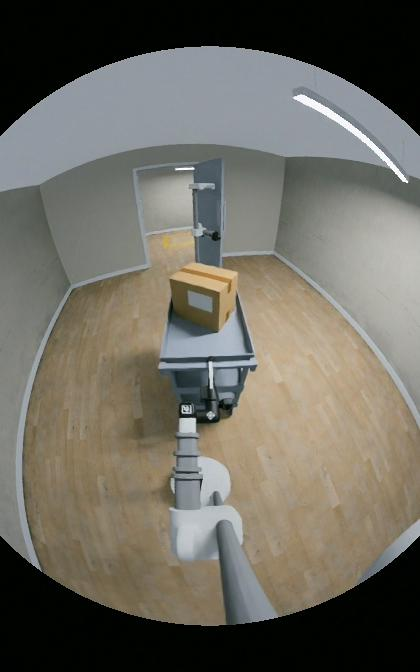

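Request:
{"name": "move", "arguments": {"blocking": false, "r2": {"base":{"strafe_m":-0.12},"pace":"slow"}, "cameras": []}}

Request:
{"name": "wait", "arguments": {"seconds": 2.5, "cameras": []}}

Request:
{"name": "move", "arguments": {"blocking": false, "r2": {"base":{"rotate_rad":0.1},"pace":"slow"}, "cameras": []}}

Request:
{"name": "wait", "arguments": {"seconds": 2, "cameras": []}}

Request:
{"name": "move", "arguments": {"blocking": false, "r2": {"base":{"strafe_m":-0.12},"pace":"slow"}, "cameras": []}}

Request:
{"name": "wait", "arguments": {"seconds": 2.5, "cameras": []}}

Request:
{"name": "move", "arguments": {"blocking": false, "r2": {"base":{"rotate_rad":0.1},"pace":"slow"}, "cameras": []}}

Request:
{"name": "wait", "arguments": {"seconds": 2, "cameras": ["r2_head_camera","r2_head_left_camera","r2_wrist_camera"]}}

Scene clock: 413.80 s.
move: r2 moving
r1: as last shown
r1.lidar_m: 2.51 1.97 1.94 0.25 0.28 0.65 1.33 1.57 2.81 3.03 1.53 1.53
r1.servo_current: wrist_yaw_rad=39(59) wrist_pitch_rad=46(46) wrist_roll_rad=52(59) gripper_m=46(46)
r1.contact_limits: strafe_m 0.5
r1.wrist_depth_mm: - 138 - - - - 368 / - 138 - - - - 329 / 114 138 232 - - - 382 / 132 148 1537 - - - 387 / - - 1537 - - - 387 / - - 191 - 187 - 377 / 1863 164 189 153 1808 715 375
r2.base_odometry: x=+0.005 y=-0.874 heading=-2.347
r2.turned_by_wheels: +0.000
r2.turned_by_imu: +0.001
r2.base_tilt: forward=-0.7 right=+0.0
r2.lidar_m: 0.53 0.53 2.38 2.06 2.02 2.48 2.13 2.14 2.52 2.67 2.68 0.55
r2.base_status: strafe_m moving
r2.joint_positions: lift_m=+0.688 arm_m=+0.137 wrist_yaw_rad=+0.000 wrist_pitch_rad=+0.008 wrist_roll_rad=+1.568 gripper_m=-0.029
r2.joint_status: not commanded
r2.measured_speeds: translate_m=+0.000 strafe_m=-0.055 rotate_rad=-0.002 lift_m=+0.000 arm_m=+0.000 wrist_yaw_rad=+0.036 wrist_pitch_rad=+0.000 wrist_roll_rad=+0.000
r2.motor_effort: lift_m=+16(17) arm_m=+4(4) wheel_0=+12(14) wheel_1=-7(8) wheel_2=+0(5)
r2.servo_current: wrist_yaw_rad=52(59) wrist_pitch_rad=46(52) wrist_roll_rad=52(65) gripper_m=91(91)
r2.contact_limits: arm_m 0.1
r2.hand_pose: x=+0.5962 y=-0.0875 z=+0.8641 quat_wxyz=(+0.708, +0.706, +0.003, -0.003) (m; r2's base frame)
r2.wrist_depth_mm: - - - 167 228 1576 1138 / - - - 167 227 1537 - / - - 574 167 228 798 - / - 480 459 168 229 842 - / - - 496 169 229 831 - / - - 186 169 179 809 - / - - - - 231 554 -
pictures: none
No camera images: "cameras" was empty.

Scene clock: 415.63 s.
earlier move: r2 done
r1.base_odometry: x=-1.631 y=+2.569 heading=+2.792
r1.turned_by_wheels: +0.000
r1.turned_by_imu: +0.000
r1.base_tilt: forward=-1.6 right=+1.3
r1.lidar_m: 2.50 1.97 1.93 0.25 0.28 0.66 1.35 1.57 2.80 3.04 1.52 1.54
r1.base_status: not commanded
r1.joint_positions: lift_m=+0.600 arm_m=+0.000 wrist_yaw_rad=+3.093 wrist_pitch_rad=+0.002 wrist_roll_rad=+0.000 gripper_m=+0.056
r1.joint_status: not commanded
r1.measured_speeds: all 0
r1.motor_effort: lift_m=+21(21) arm_m=+5(5) wheel_0=+0(1) wheel_1=+0(0) wheel_2=+0(0)
r1.servo_current: wrist_yaw_rad=52(78) wrist_pitch_rad=39(52) wrist_roll_rad=59(65) gripper_m=39(46)
r1.contact_limits: strafe_m 0.5
r1.hand_pose: x=-0.1130 y=+0.1014 z=+0.7775 quat_wxyz=(+0.024, -0.001, +0.000, +1.000) (m; r1's base frame)
r1.wrist_depth_mm: - 137 - - - - 368 / - 138 - - - - 329 / 114 138 230 - - - 382 / 132 148 1537 - - - 387 / - - 1499 - - - 384 / - - 191 - 187 - 379 / 1921 163 189 153 1863 723 375
r2.base_odometry: x=-0.070 y=-0.800 heading=-2.347
r2.turned_by_wheels: +0.000
r2.turned_by_imu: +0.001
r2.base_tilt: forward=-0.6 right=+0.1
r2.lidar_m: 0.49 0.53 2.49 2.14 2.16 2.45 2.14 2.14 2.51 2.59 2.57 0.59
r2.base_status: done
r2.joint_positions: lift_m=+0.688 arm_m=+0.137 wrist_yaw_rad=+0.003 wrist_pitch_rad=+0.008 wrist_roll_rad=+1.569 gripper_m=-0.029
r2.joint_status: not commanded
r2.measured_speeds: all 0
r2.motor_effort: lift_m=+17(17) arm_m=+4(4) wheel_0=+6(15) wheel_1=-5(9) wheel_2=+0(5)
r2.servo_current: wrist_yaw_rad=52(72) wrist_pitch_rad=52(52) wrist_roll_rad=39(65) gripper_m=91(98)
r2.contact_limits: arm_m 0.1
r2.hand_pose: x=+0.5966 y=-0.0865 z=+0.8641 quat_wxyz=(+0.708, +0.706, +0.004, -0.001) (m; r2's base frame)
r2.wrist_depth_mm: - - - 190 257 278 277 / - - - 187 250 1618 1138 / - - - 182 243 1708 - / - - 544 179 238 - - / - 477 462 175 235 831 - / - - 187 169 178 809 - / - - 535 - 224 - -
wait: 1.83 of 2.5 s (r2 has come to rest)
pictures: none
No camera images: "cameras" was empty.

Scene clock: 416.13 s.
move: r2 moving
r1: as last shown
r1.base_tilt: forward=-1.6 right=+1.2
r1.lidar_m: 2.50 2.00 1.96 0.25 0.25 0.66 1.36 1.57 2.81 3.06 1.53 1.52
r1.servo_current: wrist_yaw_rad=72(72) wrist_pitch_rad=39(46) wrist_roll_rad=65(65) gripper_m=46(46)
r1.contact_limits: strafe_m 0.5
r1.wrist_depth_mm: - 137 - - - - 368 / - 138 - - - - 329 / 114 138 232 - - - 382 / 132 149 1499 - - - 389 / - - 1499 - - - 382 / - - 192 - 187 - 382 / 1983 164 189 153 1808 723 377
r2.base_odometry: x=-0.070 y=-0.800 heading=-2.256
r2.turned_by_wheels: +0.090
r2.turned_by_imu: +0.088
r2.base_tilt: forward=-0.7 right=+0.1
r2.lidar_m: 0.51 0.57 2.39 2.12 2.16 2.33 2.13 2.14 2.71 2.57 2.60 0.56
r2.base_status: rotate_rad moving
r2.joint_positions: lift_m=+0.688 arm_m=+0.137 wrist_yaw_rad=-0.006 wrist_pitch_rad=+0.008 wrist_roll_rad=+1.569 gripper_m=-0.029
r2.joint_status: not commanded
r2.measured_speeds: translate_m=+0.002 strafe_m=+0.002 rotate_rad=+0.158 lift_m=+0.000 arm_m=+0.000 wrist_yaw_rad=+0.017 wrist_pitch_rad=+0.000 wrist_roll_rad=+0.000
r2.motor_effort: lift_m=+17(17) arm_m=+4(4) wheel_0=-7(12) wheel_1=-5(9) wheel_2=-8(13)
r2.servo_current: wrist_yaw_rad=46(59) wrist_pitch_rad=46(52) wrist_roll_rad=46(52) gripper_m=91(91)
r2.contact_limits: arm_m 0.1
r2.hand_pose: x=+0.5957 y=-0.0891 z=+0.8641 quat_wxyz=(+0.708, +0.706, +0.001, -0.005) (m; r2's base frame)
r2.wrist_depth_mm: - - - 172 234 1537 1138 / - - - 172 234 1661 496 / - - 609 171 232 809 - / - - 462 170 231 831 - / - - 488 170 231 842 - / - - 186 169 178 809 - / - - 585 - 229 - -
pictures: none
No camera images: "cameras" was empty.

Scene clock: 416.57 s.
earlier move: r2 done
r1.base_odometry: x=-1.631 y=+2.569 heading=+2.792
r1.turned_by_wheels: +0.000
r1.turned_by_imu: +0.000
r1.base_tilt: forward=-1.6 right=+1.3
r1.lidar_m: 2.51 1.97 1.94 0.25 0.26 0.65 1.35 1.59 2.80 3.03 1.51 1.53
r1.base_status: not commanded
r1.joint_positions: lift_m=+0.600 arm_m=+0.000 wrist_yaw_rad=+3.093 wrist_pitch_rad=+0.002 wrist_roll_rad=+0.000 gripper_m=+0.056
r1.joint_status: not commanded
r1.measured_speeds: all 0
r1.motor_effort: lift_m=+21(21) arm_m=+5(5) wheel_0=+0(1) wheel_1=+0(0) wheel_2=+0(0)
r1.servo_current: wrist_yaw_rad=59(72) wrist_pitch_rad=39(46) wrist_roll_rad=46(65) gripper_m=46(46)
r1.contact_limits: strafe_m 0.5
r1.hand_pose: x=-0.1130 y=+0.1014 z=+0.7775 quat_wxyz=(+0.024, -0.001, +0.000, +1.000) (m; r1's base frame)
r1.wrist_depth_mm: - 137 - - - - 364 / - 138 - - - - 329 / 114 138 231 - - - 382 / 132 149 1537 - - - 387 / - - 1537 - - - 384 / - - 193 - 188 - 382 / 1983 164 189 153 1863 723 377
r2.base_odometry: x=-0.070 y=-0.800 heading=-2.247
r2.turned_by_wheels: +0.009
r2.turned_by_imu: +0.009
r2.base_tilt: forward=-0.7 right=+0.1
r2.lidar_m: 0.53 0.55 2.38 2.14 2.19 2.33 2.12 2.16 2.70 2.57 2.60 0.57
r2.base_status: done
r2.joint_positions: lift_m=+0.688 arm_m=+0.137 wrist_yaw_rad=+0.001 wrist_pitch_rad=+0.008 wrist_roll_rad=+1.569 gripper_m=-0.029
r2.joint_status: not commanded
r2.measured_speeds: all 0
r2.motor_effort: lift_m=+17(17) arm_m=+4(4) wheel_0=+0(12) wheel_1=-2(9) wheel_2=-2(13)
r2.servo_current: wrist_yaw_rad=52(59) wrist_pitch_rad=52(52) wrist_roll_rad=46(52) gripper_m=85(98)
r2.contact_limits: arm_m 0.1
r2.hand_pose: x=+0.5964 y=-0.0870 z=+0.8641 quat_wxyz=(+0.708, +0.706, +0.003, -0.002) (m; r2's base frame)
r2.wrist_depth_mm: - - - 166 225 1618 1118 / - - - 166 226 1537 - / - - 564 167 229 831 - / - 473 459 168 229 831 - / - - 500 169 229 831 - / - - 186 169 178 809 - / - - - - 232 544 -
wait: 0.43 of 2 s (r2 has come to rest)
pictures: none
No camera images: "cameras" was empty.

Scene clock: 417.07 s.
move: r2 moving
r1: as last shown
r1.base_tilt: forward=-1.6 right=+1.2
r1.lidar_m: 2.49 1.99 1.95 0.25 0.25 0.66 1.35 1.57 2.80 3.02 1.53 1.52
r1.servo_current: wrist_yaw_rad=59(59) wrist_pitch_rad=46(52) wrist_roll_rad=59(65) gripper_m=39(46)
r1.contact_limits: strafe_m 0.5
r1.wrist_depth_mm: - 138 - - - - 366 / - 138 - - - - 329 / 114 139 232 - - - 382 / 132 148 1499 - - - 384 / - - 1537 - - - 387 / - - 192 - 187 - 384 / 1921 164 189 153 1808 723 377
r2.base_odometry: x=-0.081 y=-0.791 heading=-2.247
r2.turned_by_wheels: +0.000
r2.turned_by_imu: +0.000
r2.base_tilt: forward=-0.7 right=+0.1
r2.lidar_m: 0.52 0.57 2.40 2.15 2.18 2.32 2.10 2.16 2.68 2.54 2.59 0.56
r2.base_status: strafe_m moving
r2.joint_positions: lift_m=+0.688 arm_m=+0.137 wrist_yaw_rad=+0.002 wrist_pitch_rad=+0.008 wrist_roll_rad=+1.569 gripper_m=-0.029
r2.joint_status: not commanded
r2.measured_speeds: translate_m=+0.000 strafe_m=-0.056 rotate_rad=+0.001 lift_m=+0.000 arm_m=+0.000 wrist_yaw_rad=+0.000 wrist_pitch_rad=+0.000 wrist_roll_rad=+0.000
r2.motor_effort: lift_m=+17(17) arm_m=+4(4) wheel_0=+8(11) wheel_1=-7(9) wheel_2=+0(1)
r2.servo_current: wrist_yaw_rad=52(59) wrist_pitch_rad=46(52) wrist_roll_rad=46(59) gripper_m=91(91)
r2.contact_limits: arm_m 0.1
r2.hand_pose: x=+0.5964 y=-0.0868 z=+0.8641 quat_wxyz=(+0.708, +0.706, +0.003, -0.002) (m; r2's base frame)
r2.wrist_depth_mm: - - - 167 226 1618 1182 / - - - 167 229 1661 - / - - 569 167 229 798 - / - 484 459 168 229 842 - / - - 496 169 230 831 - / - - 186 169 178 809 - / - - - - 232 - -
pictures: none
No camera images: "cameras" was empty.

Scene clock: 418.90 s.
earlier move: r2 done
r1.base_odometry: x=-1.631 y=+2.569 heading=+2.792
r1.turned_by_wheels: +0.000
r1.turned_by_imu: +0.000
r1.base_tilt: forward=-1.6 right=+1.3
r1.lidar_m: 2.53 1.98 1.94 0.25 0.26 0.66 1.33 1.57 2.80 3.02 1.53 1.50
r1.base_status: not commanded
r1.joint_positions: lift_m=+0.600 arm_m=+0.000 wrist_yaw_rad=+3.093 wrist_pitch_rad=+0.002 wrist_roll_rad=+0.000 gripper_m=+0.056
r1.joint_status: not commanded
r1.measured_speeds: all 0
r1.motor_effort: lift_m=+21(21) arm_m=+5(5) wheel_0=+0(1) wheel_1=+0(0) wheel_2=+0(0)
r1.servo_current: wrist_yaw_rad=46(72) wrist_pitch_rad=46(52) wrist_roll_rad=59(65) gripper_m=39(52)
r1.contact_limits: strafe_m 0.5
r1.hand_pose: x=-0.1130 y=+0.1014 z=+0.7775 quat_wxyz=(+0.024, -0.001, +0.000, +1.000) (m; r1's base frame)
r1.wrist_depth_mm: - 137 - - - - 368 / - 138 - - - - 327 / 114 138 230 - - - 382 / 132 149 1537 - - - 387 / - - 1499 - - - 384 / - - 192 - 188 - 384 / 1983 164 188 154 1756 723 375
r2.base_odometry: x=-0.164 y=-0.725 heading=-2.247
r2.turned_by_wheels: +0.000
r2.turned_by_imu: +0.001
r2.base_tilt: forward=-0.7 right=+0.1
r2.lidar_m: 0.50 0.52 2.49 2.27 2.26 2.33 2.10 2.14 2.65 2.44 2.49 0.60
r2.base_status: done
r2.joint_positions: lift_m=+0.688 arm_m=+0.137 wrist_yaw_rad=+0.002 wrist_pitch_rad=+0.008 wrist_roll_rad=+1.569 gripper_m=-0.029
r2.joint_status: not commanded
r2.measured_speeds: all 0
r2.motor_effort: lift_m=+17(17) arm_m=+4(5) wheel_0=+5(13) wheel_1=-4(9) wheel_2=+0(1)
r2.servo_current: wrist_yaw_rad=46(59) wrist_pitch_rad=46(59) wrist_roll_rad=39(59) gripper_m=91(98)
r2.contact_limits: arm_m 0.1
r2.hand_pose: x=+0.5965 y=-0.0867 z=+0.8641 quat_wxyz=(+0.708, +0.706, +0.004, -0.002) (m; r2's base frame)
r2.wrist_depth_mm: - - - 191 256 266 277 / - - - 187 251 1661 1138 / - - - 183 245 1661 - / - - 544 179 238 798 - / - 477 466 175 234 831 - / - - 187 170 178 820 - / - - 530 - 224 - -
wait: 1.83 of 2.5 s (r2 has come to rest)
pictures: none
No camera images: "cameras" was empty.

Scene clock: 419.40 s.
move: r2 moving
r1: as last shown
r1.base_tilt: forward=-1.6 right=+1.2
r1.lidar_m: 2.51 1.97 1.96 0.25 0.26 0.65 1.34 1.54 2.80 3.02 1.51 1.51
r1.servo_current: wrist_yaw_rad=46(72) wrist_pitch_rad=46(46) wrist_roll_rad=52(59) gripper_m=39(46)
r1.contact_limits: strafe_m 0.5
r1.wrist_depth_mm: - 137 - - - - 364 / - 138 - - - - 329 / 114 138 232 - - - 382 / 132 148 1499 - - - 384 / - - 1499 - - - 387 / - - 193 - 187 - 382 / 1921 164 188 153 1921 715 375
r2.base_odometry: x=-0.164 y=-0.725 heading=-2.157
r2.turned_by_wheels: +0.090
r2.turned_by_imu: +0.088
r2.base_tilt: forward=-0.6 right=+0.0
r2.lidar_m: 0.52 0.56 2.42 2.26 2.35 2.24 2.12 2.19 2.61 2.44 2.54 0.56
r2.base_status: rotate_rad moving
r2.joint_positions: lift_m=+0.688 arm_m=+0.137 wrist_yaw_rad=-0.005 wrist_pitch_rad=+0.008 wrist_roll_rad=+1.569 gripper_m=-0.029
r2.joint_status: not commanded
r2.measured_speeds: translate_m=+0.001 strafe_m=+0.000 rotate_rad=+0.159 lift_m=+0.000 arm_m=+0.000 wrist_yaw_rad=+0.020 wrist_pitch_rad=+0.000 wrist_roll_rad=+0.000
r2.motor_effort: lift_m=+17(17) arm_m=+5(5) wheel_0=-8(13) wheel_1=-6(9) wheel_2=-10(12)
r2.servo_current: wrist_yaw_rad=52(59) wrist_pitch_rad=46(52) wrist_roll_rad=59(59) gripper_m=91(98)
r2.contact_limits: arm_m 0.1
r2.hand_pose: x=+0.5957 y=-0.0890 z=+0.8641 quat_wxyz=(+0.708, +0.706, +0.001, -0.005) (m; r2's base frame)
r2.wrist_depth_mm: - - - 174 236 1537 1138 / - - - 173 235 1661 539 / - - 627 172 233 798 - / - - 459 171 232 831 - / - - 484 170 230 820 - / - - 186 169 178 - - / - - 580 - 228 - -
pictures: none
No camera images: "cameras" was empty.

Scene clock: 419.83 s.
earlier move: r2 done
r1.base_odometry: x=-1.631 y=+2.569 heading=+2.792
r1.turned_by_wheels: +0.000
r1.turned_by_imu: +0.000
r1.base_tilt: forward=-1.5 right=+1.3
r1.lidar_m: 2.49 1.98 1.95 0.25 0.28 0.65 1.35 1.57 2.81 3.01 1.50 1.50
r1.base_status: not commanded
r1.joint_positions: lift_m=+0.600 arm_m=+0.000 wrist_yaw_rad=+3.093 wrist_pitch_rad=+0.002 wrist_roll_rad=+0.000 gripper_m=+0.056
r1.joint_status: not commanded
r1.measured_speeds: all 0
r1.motor_effort: lift_m=+20(21) arm_m=+5(5) wheel_0=+0(1) wheel_1=+0(0) wheel_2=+0(0)
r1.servo_current: wrist_yaw_rad=59(72) wrist_pitch_rad=46(52) wrist_roll_rad=46(65) gripper_m=39(46)
r1.contact_limits: strafe_m 0.5
r1.hand_pose: x=-0.1130 y=+0.1014 z=+0.7775 quat_wxyz=(+0.024, -0.001, +0.000, +1.000) (m; r1's base frame)
r1.wrist_depth_mm: - 138 - - - - 368 / - 138 - - - - 329 / 114 138 232 - - - 379 / 132 149 1576 - - - 389 / - - 1537 - - - 387 / - - 191 - 188 - 382 / 1921 163 189 153 1808 723 375
r2.base_odometry: x=-0.164 y=-0.725 heading=-2.147
r2.turned_by_wheels: +0.009
r2.turned_by_imu: +0.009
r2.base_tilt: forward=-0.6 right=+0.1
r2.lidar_m: 0.50 0.57 2.41 2.24 2.35 2.22 2.10 2.19 2.58 2.44 2.51 0.54
r2.base_status: done
r2.joint_positions: lift_m=+0.688 arm_m=+0.137 wrist_yaw_rad=+0.002 wrist_pitch_rad=+0.008 wrist_roll_rad=+1.569 gripper_m=-0.029
r2.joint_status: not commanded
r2.measured_speeds: all 0
r2.motor_effort: lift_m=+17(17) arm_m=+4(5) wheel_0=+0(13) wheel_1=-1(9) wheel_2=-2(12)
r2.servo_current: wrist_yaw_rad=39(59) wrist_pitch_rad=52(52) wrist_roll_rad=46(59) gripper_m=85(98)
r2.contact_limits: arm_m 0.1
r2.hand_pose: x=+0.5964 y=-0.0869 z=+0.8641 quat_wxyz=(+0.708, +0.706, +0.003, -0.002) (m; r2's base frame)
r2.wrist_depth_mm: - - - 166 227 1618 1138 / - - - 167 227 1537 - / - - 559 167 229 809 - / - 477 459 168 229 831 - / - - 496 169 230 831 - / - - 186 169 178 809 - / - - - - 232 544 -
wait: 0.43 of 2 s (r2 has come to rest)
pictures: r2_head_camera, r2_head_left_camera, r2_wrist_camera
Images, in order (width x height): r2_head_camera 420x560, r2_head_left_camera 420x672, r2_wrist_camera 616x392.

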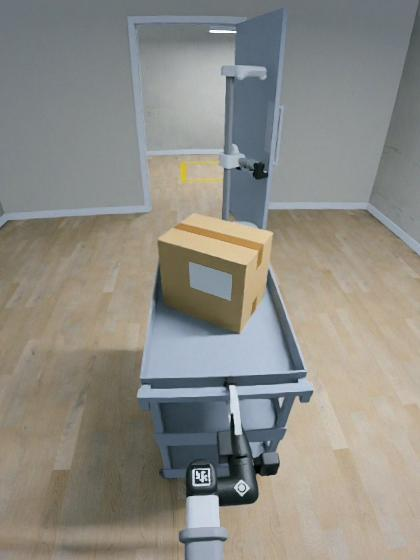

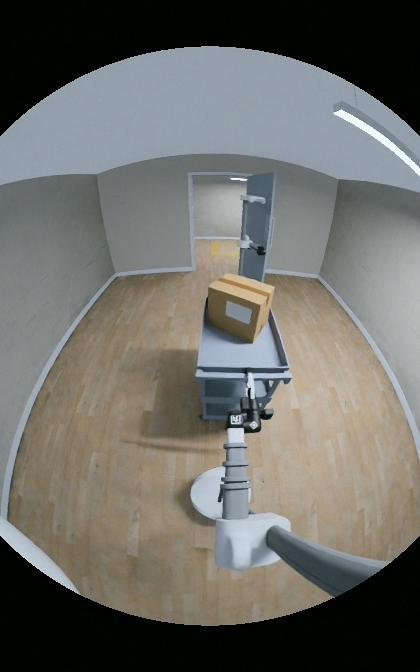

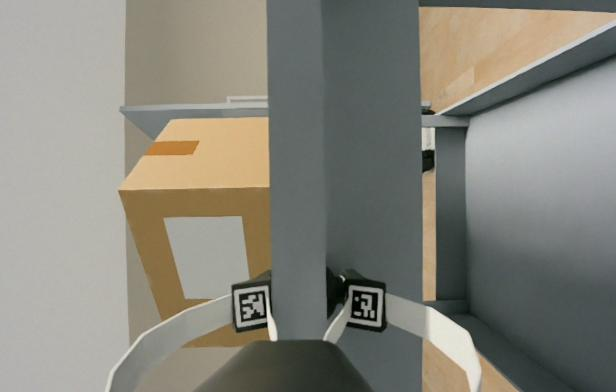

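Request:
{"name": "move", "arguments": {"blocking": false, "r2": {"base":{"translate_m":1.0},"pace":"slow"}, "cameras": []}}

Request:
{"name": "wait", "arguments": {"seconds": 10, "cameras": []}}

Request:
{"name": "wait", "arguments": {"seconds": 2, "cameras": ["r1_head_left_camera","r1_head_right_camera","r2_head_camera","r2_head_left_camera","r2_head_right_camera"]}}

Scene clock: 439.63 s.
move: r2 moving
r1: as last shown
r1.base_tilt: forward=-1.6 right=+1.3
r1.lidar_m: 2.50 1.99 1.95 0.25 0.27 0.64 1.34 1.57 2.81 3.03 1.53 1.50
r1.motor_effort: lift_m=+21(21) arm_m=+5(5) wheel_0=+0(0) wheel_1=+0(0) wheel_2=+0(0)
r1.servo_current: wrist_yaw_rad=20(65) wrist_pitch_rad=46(46) wrist_roll_rad=52(65) gripper_m=39(46)
r1.contact_limits: strafe_m 0.5
r1.wrist_depth_mm: - 138 - - - - 370 / - 138 - - - - 327 / 114 138 231 - - - 379 / 132 149 1537 - - - 384 / - - 1537 - - - 389 / - - 192 - 188 - 382 / 1983 164 189 153 1808 723 377
r2.base_odometry: x=-0.170 y=-0.735 heading=-2.148
r2.turned_by_wheels: +0.000
r2.turned_by_imu: +0.000
r2.base_tilt: forward=-0.7 right=+0.1
r2.lidar_m: 0.51 0.57 2.44 2.26 2.37 2.24 2.13 2.19 2.58 2.45 2.54 0.55
r2.base_status: translate_m moving
r2.joint_positions: lift_m=+0.688 arm_m=+0.137 wrist_yaw_rad=-0.001 wrist_pitch_rad=+0.008 wrist_roll_rad=+1.569 gripper_m=-0.029
r2.joint_status: not commanded
r2.measured_speeds: translate_m=+0.049 strafe_m=+0.000 rotate_rad=-0.002 lift_m=+0.000 arm_m=+0.000 wrist_yaw_rad=-0.014 wrist_pitch_rad=+0.000 wrist_roll_rad=+0.000
r2.motor_effort: lift_m=+17(17) arm_m=+4(5) wheel_0=+4(8) wheel_1=+6(8) wheel_2=-14(14)
r2.servo_current: wrist_yaw_rad=46(52) wrist_pitch_rad=52(52) wrist_roll_rad=46(52) gripper_m=91(98)
r2.contact_limits: arm_m 0.1
r2.hand_pose: x=+0.5961 y=-0.0878 z=+0.8641 quat_wxyz=(+0.708, +0.706, +0.002, -0.003) (m; r2's base frame)
r2.wrist_depth_mm: - - - 168 229 1618 1138 / - - - 168 229 1499 - / - - 585 168 229 809 - / - 484 459 168 230 842 - / - - 492 169 230 831 - / - - 186 169 178 - - / - - 603 - 230 - -
pictures: none
No camera images: "cameras" was empty.

Scene clock: 449.63 s.
earlier move: r2 moving
r1.base_odometry: x=-1.631 y=+2.569 heading=+2.792
r1.turned_by_wheels: +0.000
r1.turned_by_imu: -0.001
r1.base_tilt: forward=-1.6 right=+1.3
r1.lidar_m: 2.50 1.97 1.95 0.25 0.25 0.66 1.34 1.59 2.81 3.03 0.53 0.57
r1.base_status: not commanded
r1.joint_positions: lift_m=+0.600 arm_m=+0.000 wrist_yaw_rad=+3.093 wrist_pitch_rad=+0.002 wrist_roll_rad=+0.000 gripper_m=+0.056
r1.joint_status: not commanded
r1.measured_speeds: all 0
r1.motor_effort: lift_m=+21(21) arm_m=+5(5) wheel_0=+0(1) wheel_1=+0(0) wheel_2=+0(0)
r1.servo_current: wrist_yaw_rad=33(72) wrist_pitch_rad=52(52) wrist_roll_rad=46(72) gripper_m=39(52)
r1.contact_limits: strafe_m 0.5
r1.hand_pose: x=-0.1130 y=+0.1014 z=+0.7775 quat_wxyz=(+0.024, -0.001, +0.000, +1.000) (m; r1's base frame)
r1.wrist_depth_mm: - 137 - - - - 366 / - 138 - - - - 327 / 114 139 231 - - - 379 / 132 148 1576 - - - 384 / - - 1537 - - - 384 / - - 192 - 188 - 382 / 1983 164 189 153 1863 723 375
r2.base_odometry: x=-0.702 y=-1.552 heading=-2.147
r2.turned_by_wheels: +0.001
r2.turned_by_imu: +0.000
r2.base_tilt: forward=-0.7 right=+0.1
r2.lidar_m: 0.57 2.79 2.46 2.33 2.40 3.19 3.13 3.20 2.55 2.42 2.51 0.49
r2.base_status: translate_m moving
r2.joint_positions: lift_m=+0.688 arm_m=+0.137 wrist_yaw_rad=-0.002 wrist_pitch_rad=+0.008 wrist_roll_rad=+1.569 gripper_m=-0.029
r2.joint_status: not commanded
r2.measured_speeds: translate_m=+0.051 strafe_m=+0.000 rotate_rad=+0.001 lift_m=+0.000 arm_m=+0.000 wrist_yaw_rad=+0.000 wrist_pitch_rad=+0.000 wrist_roll_rad=+0.000
r2.motor_effort: lift_m=+17(17) arm_m=+5(5) wheel_0=+5(10) wheel_1=+5(8) wheel_2=-7(15)
r2.servo_current: wrist_yaw_rad=39(65) wrist_pitch_rad=52(59) wrist_roll_rad=46(59) gripper_m=91(98)
r2.contact_limits: arm_m 0.1
r2.hand_pose: x=+0.5960 y=-0.0881 z=+0.8641 quat_wxyz=(+0.708, +0.706, +0.002, -0.004) (m; r2's base frame)
r2.wrist_depth_mm: - 462 436 111 166 - - / - 404 402 120 177 - - / - 469 455 126 190 - - / - - 569 136 204 - - / - - - 148 219 1808 - / - - 186 161 177 1430 500 / - - - - - 1576 449
wait: 10.00 s; no rest
pictures: none
No camera images: "cameras" was empty.

Scene clock: 450.40 s.
earlier move: r2 done
r1.base_odometry: x=-1.631 y=+2.569 heading=+2.792
r1.turned_by_wheels: +0.000
r1.turned_by_imu: +0.000
r1.base_tilt: forward=-1.6 right=+1.3
r1.lidar_m: 2.50 1.97 1.94 0.25 0.27 0.66 1.35 1.57 2.81 3.06 0.52 0.55
r1.base_status: not commanded
r1.joint_positions: lift_m=+0.600 arm_m=+0.000 wrist_yaw_rad=+3.093 wrist_pitch_rad=+0.002 wrist_roll_rad=+0.000 gripper_m=+0.056
r1.joint_status: not commanded
r1.measured_speeds: all 0
r1.motor_effort: lift_m=+21(21) arm_m=+5(5) wheel_0=+0(1) wheel_1=+0(0) wheel_2=+0(0)
r1.servo_current: wrist_yaw_rad=52(72) wrist_pitch_rad=39(52) wrist_roll_rad=39(72) gripper_m=39(52)
r1.contact_limits: strafe_m 0.5
r1.hand_pose: x=-0.1130 y=+0.1014 z=+0.7775 quat_wxyz=(+0.024, -0.001, +0.000, +1.000) (m; r1's base frame)
r1.wrist_depth_mm: - 138 - - - - 366 / - 138 - - - - 329 / 114 138 232 - - - 382 / 132 148 1537 - - - 384 / - - 1576 - - - 384 / - - 192 - 188 - 379 / 1921 164 189 153 1808 732 377
r2.base_odometry: x=-0.709 y=-1.563 heading=-2.147
r2.turned_by_wheels: +0.000
r2.turned_by_imu: +0.000
r2.base_tilt: forward=-0.7 right=+0.1
r2.lidar_m: 0.57 2.80 2.46 2.32 2.40 3.21 3.12 3.19 2.56 2.41 2.50 0.49
r2.base_status: done
r2.joint_positions: lift_m=+0.688 arm_m=+0.137 wrist_yaw_rad=-0.002 wrist_pitch_rad=+0.008 wrist_roll_rad=+1.569 gripper_m=-0.029
r2.joint_status: not commanded
r2.measured_speeds: all 0
r2.motor_effort: lift_m=+17(17) arm_m=+4(5) wheel_0=+3(10) wheel_1=+5(8) wheel_2=-7(15)
r2.servo_current: wrist_yaw_rad=52(65) wrist_pitch_rad=52(59) wrist_roll_rad=46(59) gripper_m=91(98)
r2.contact_limits: arm_m 0.1
r2.hand_pose: x=+0.5960 y=-0.0881 z=+0.8641 quat_wxyz=(+0.708, +0.706, +0.002, -0.004) (m; r2's base frame)
r2.wrist_depth_mm: - 445 445 108 165 - - / - 399 399 119 177 - - / - 473 455 126 190 - - / - - 569 136 204 - - / - - - 147 219 1808 - / - - 186 161 177 1464 496 / - - - - - 1661 445
wait: 0.77 of 2 s (r2 has come to rest)
pictures: r1_head_left_camera, r1_head_right_camera, r2_head_camera, r2_head_left_camera, r2_head_right_camera
Images, in order (width x height): r1_head_left_camera 420x672, r1_head_right_camera 420x672, r2_head_camera 420x560, r2_head_left_camera 420x672, r2_head_right_camera 420x672.

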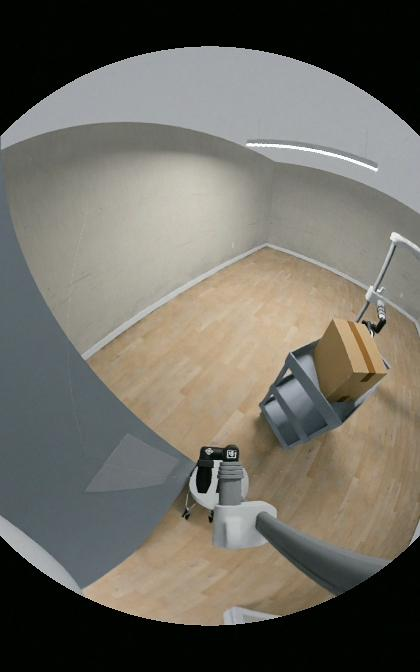

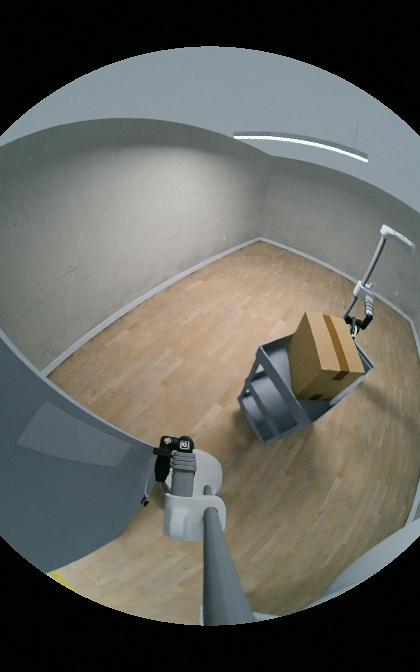

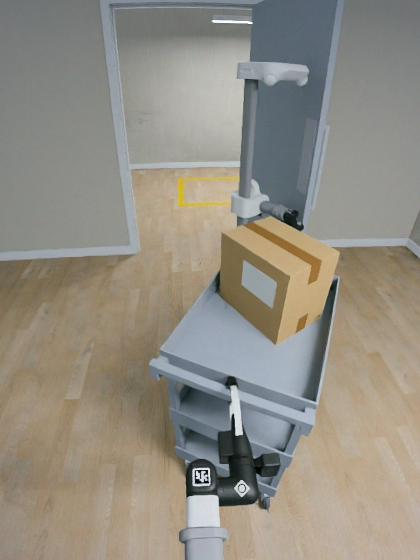

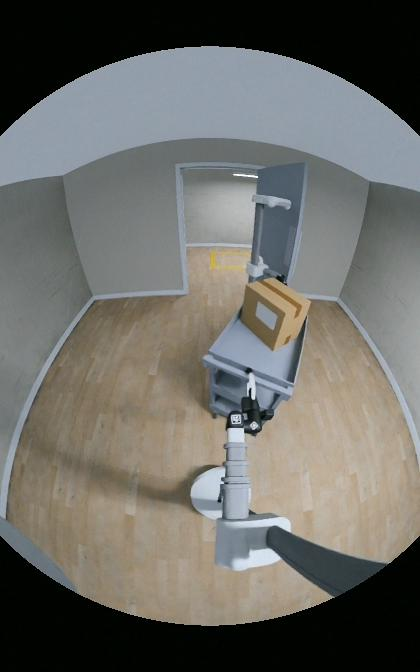

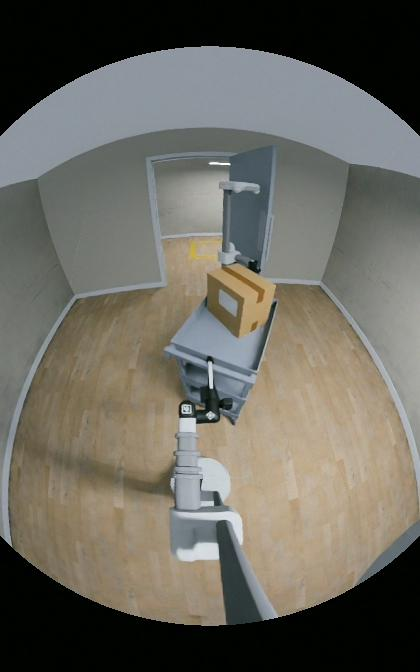

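Request:
{"name": "move", "arguments": {"blocking": false, "r2": {"base":{"translate_m":-0.6},"pace":"slow"}, "cameras": ["r2_head_camera"]}}

Request:
{"name": "wait", "arguments": {"seconds": 10, "cameras": ["r2_head_camera","r2_head_left_camera","r2_head_right_camera"]}}

Scene clock: 468.93 s.
move: r2 moving
r1: as last shown
r1.base_tilt: forward=-1.6 right=+1.2
r1.lidar_m: 2.50 1.99 1.94 0.25 0.26 0.67 1.36 1.58 2.81 3.04 0.54 0.59
r1.servo_current: wrist_yaw_rad=52(59) wrist_pitch_rad=39(46) wrist_roll_rad=46(72) gripper_m=39(46)
r1.contact_limits: strafe_m 0.5
r1.wrist_depth_mm: - 138 - - - - 366 / - 138 - - - - 327 / 114 139 231 - - - 379 / 132 149 1537 - - - 387 / - - 1537 - - - 384 / - - 193 - 188 - 382 / 1921 164 189 153 1863 723 375
r2.base_odometry: x=-0.702 y=-1.553 heading=-2.148
r2.turned_by_wheels: +0.000
r2.turned_by_imu: +0.000
r2.base_tilt: forward=-0.7 right=+0.1
r2.lidar_m: 0.58 2.79 2.46 2.32 2.43 3.20 3.13 3.18 2.57 2.42 2.50 0.50
r2.base_status: translate_m moving
r2.joint_positions: lift_m=+0.688 arm_m=+0.137 wrist_yaw_rad=-0.002 wrist_pitch_rad=+0.008 wrist_roll_rad=+1.569 gripper_m=-0.029
r2.joint_status: not commanded
r2.measured_speeds: translate_m=-0.048 strafe_m=+0.001 rotate_rad=+0.001 lift_m=+0.000 arm_m=+0.000 wrist_yaw_rad=+0.000 wrist_pitch_rad=+0.000 wrist_roll_rad=+0.000
r2.motor_effort: lift_m=+17(17) arm_m=+5(5) wheel_0=-7(10) wheel_1=-7(7) wheel_2=+10(11)
r2.servo_current: wrist_yaw_rad=39(52) wrist_pitch_rad=46(52) wrist_roll_rad=39(59) gripper_m=85(98)
r2.contact_limits: arm_m 0.1
r2.hand_pose: x=+0.5960 y=-0.0881 z=+0.8641 quat_wxyz=(+0.708, +0.706, +0.002, -0.004) (m; r2's base frame)
r2.wrist_depth_mm: - 459 430 110 166 - - / - 402 402 120 176 - - / - 469 455 127 190 - - / - - 569 137 205 - - / - - - 148 220 1808 - / - - 186 161 179 1464 500 / - - - - - 1537 449
pictures: r2_head_camera
Images, in order (width x height): r2_head_camera 420x560.

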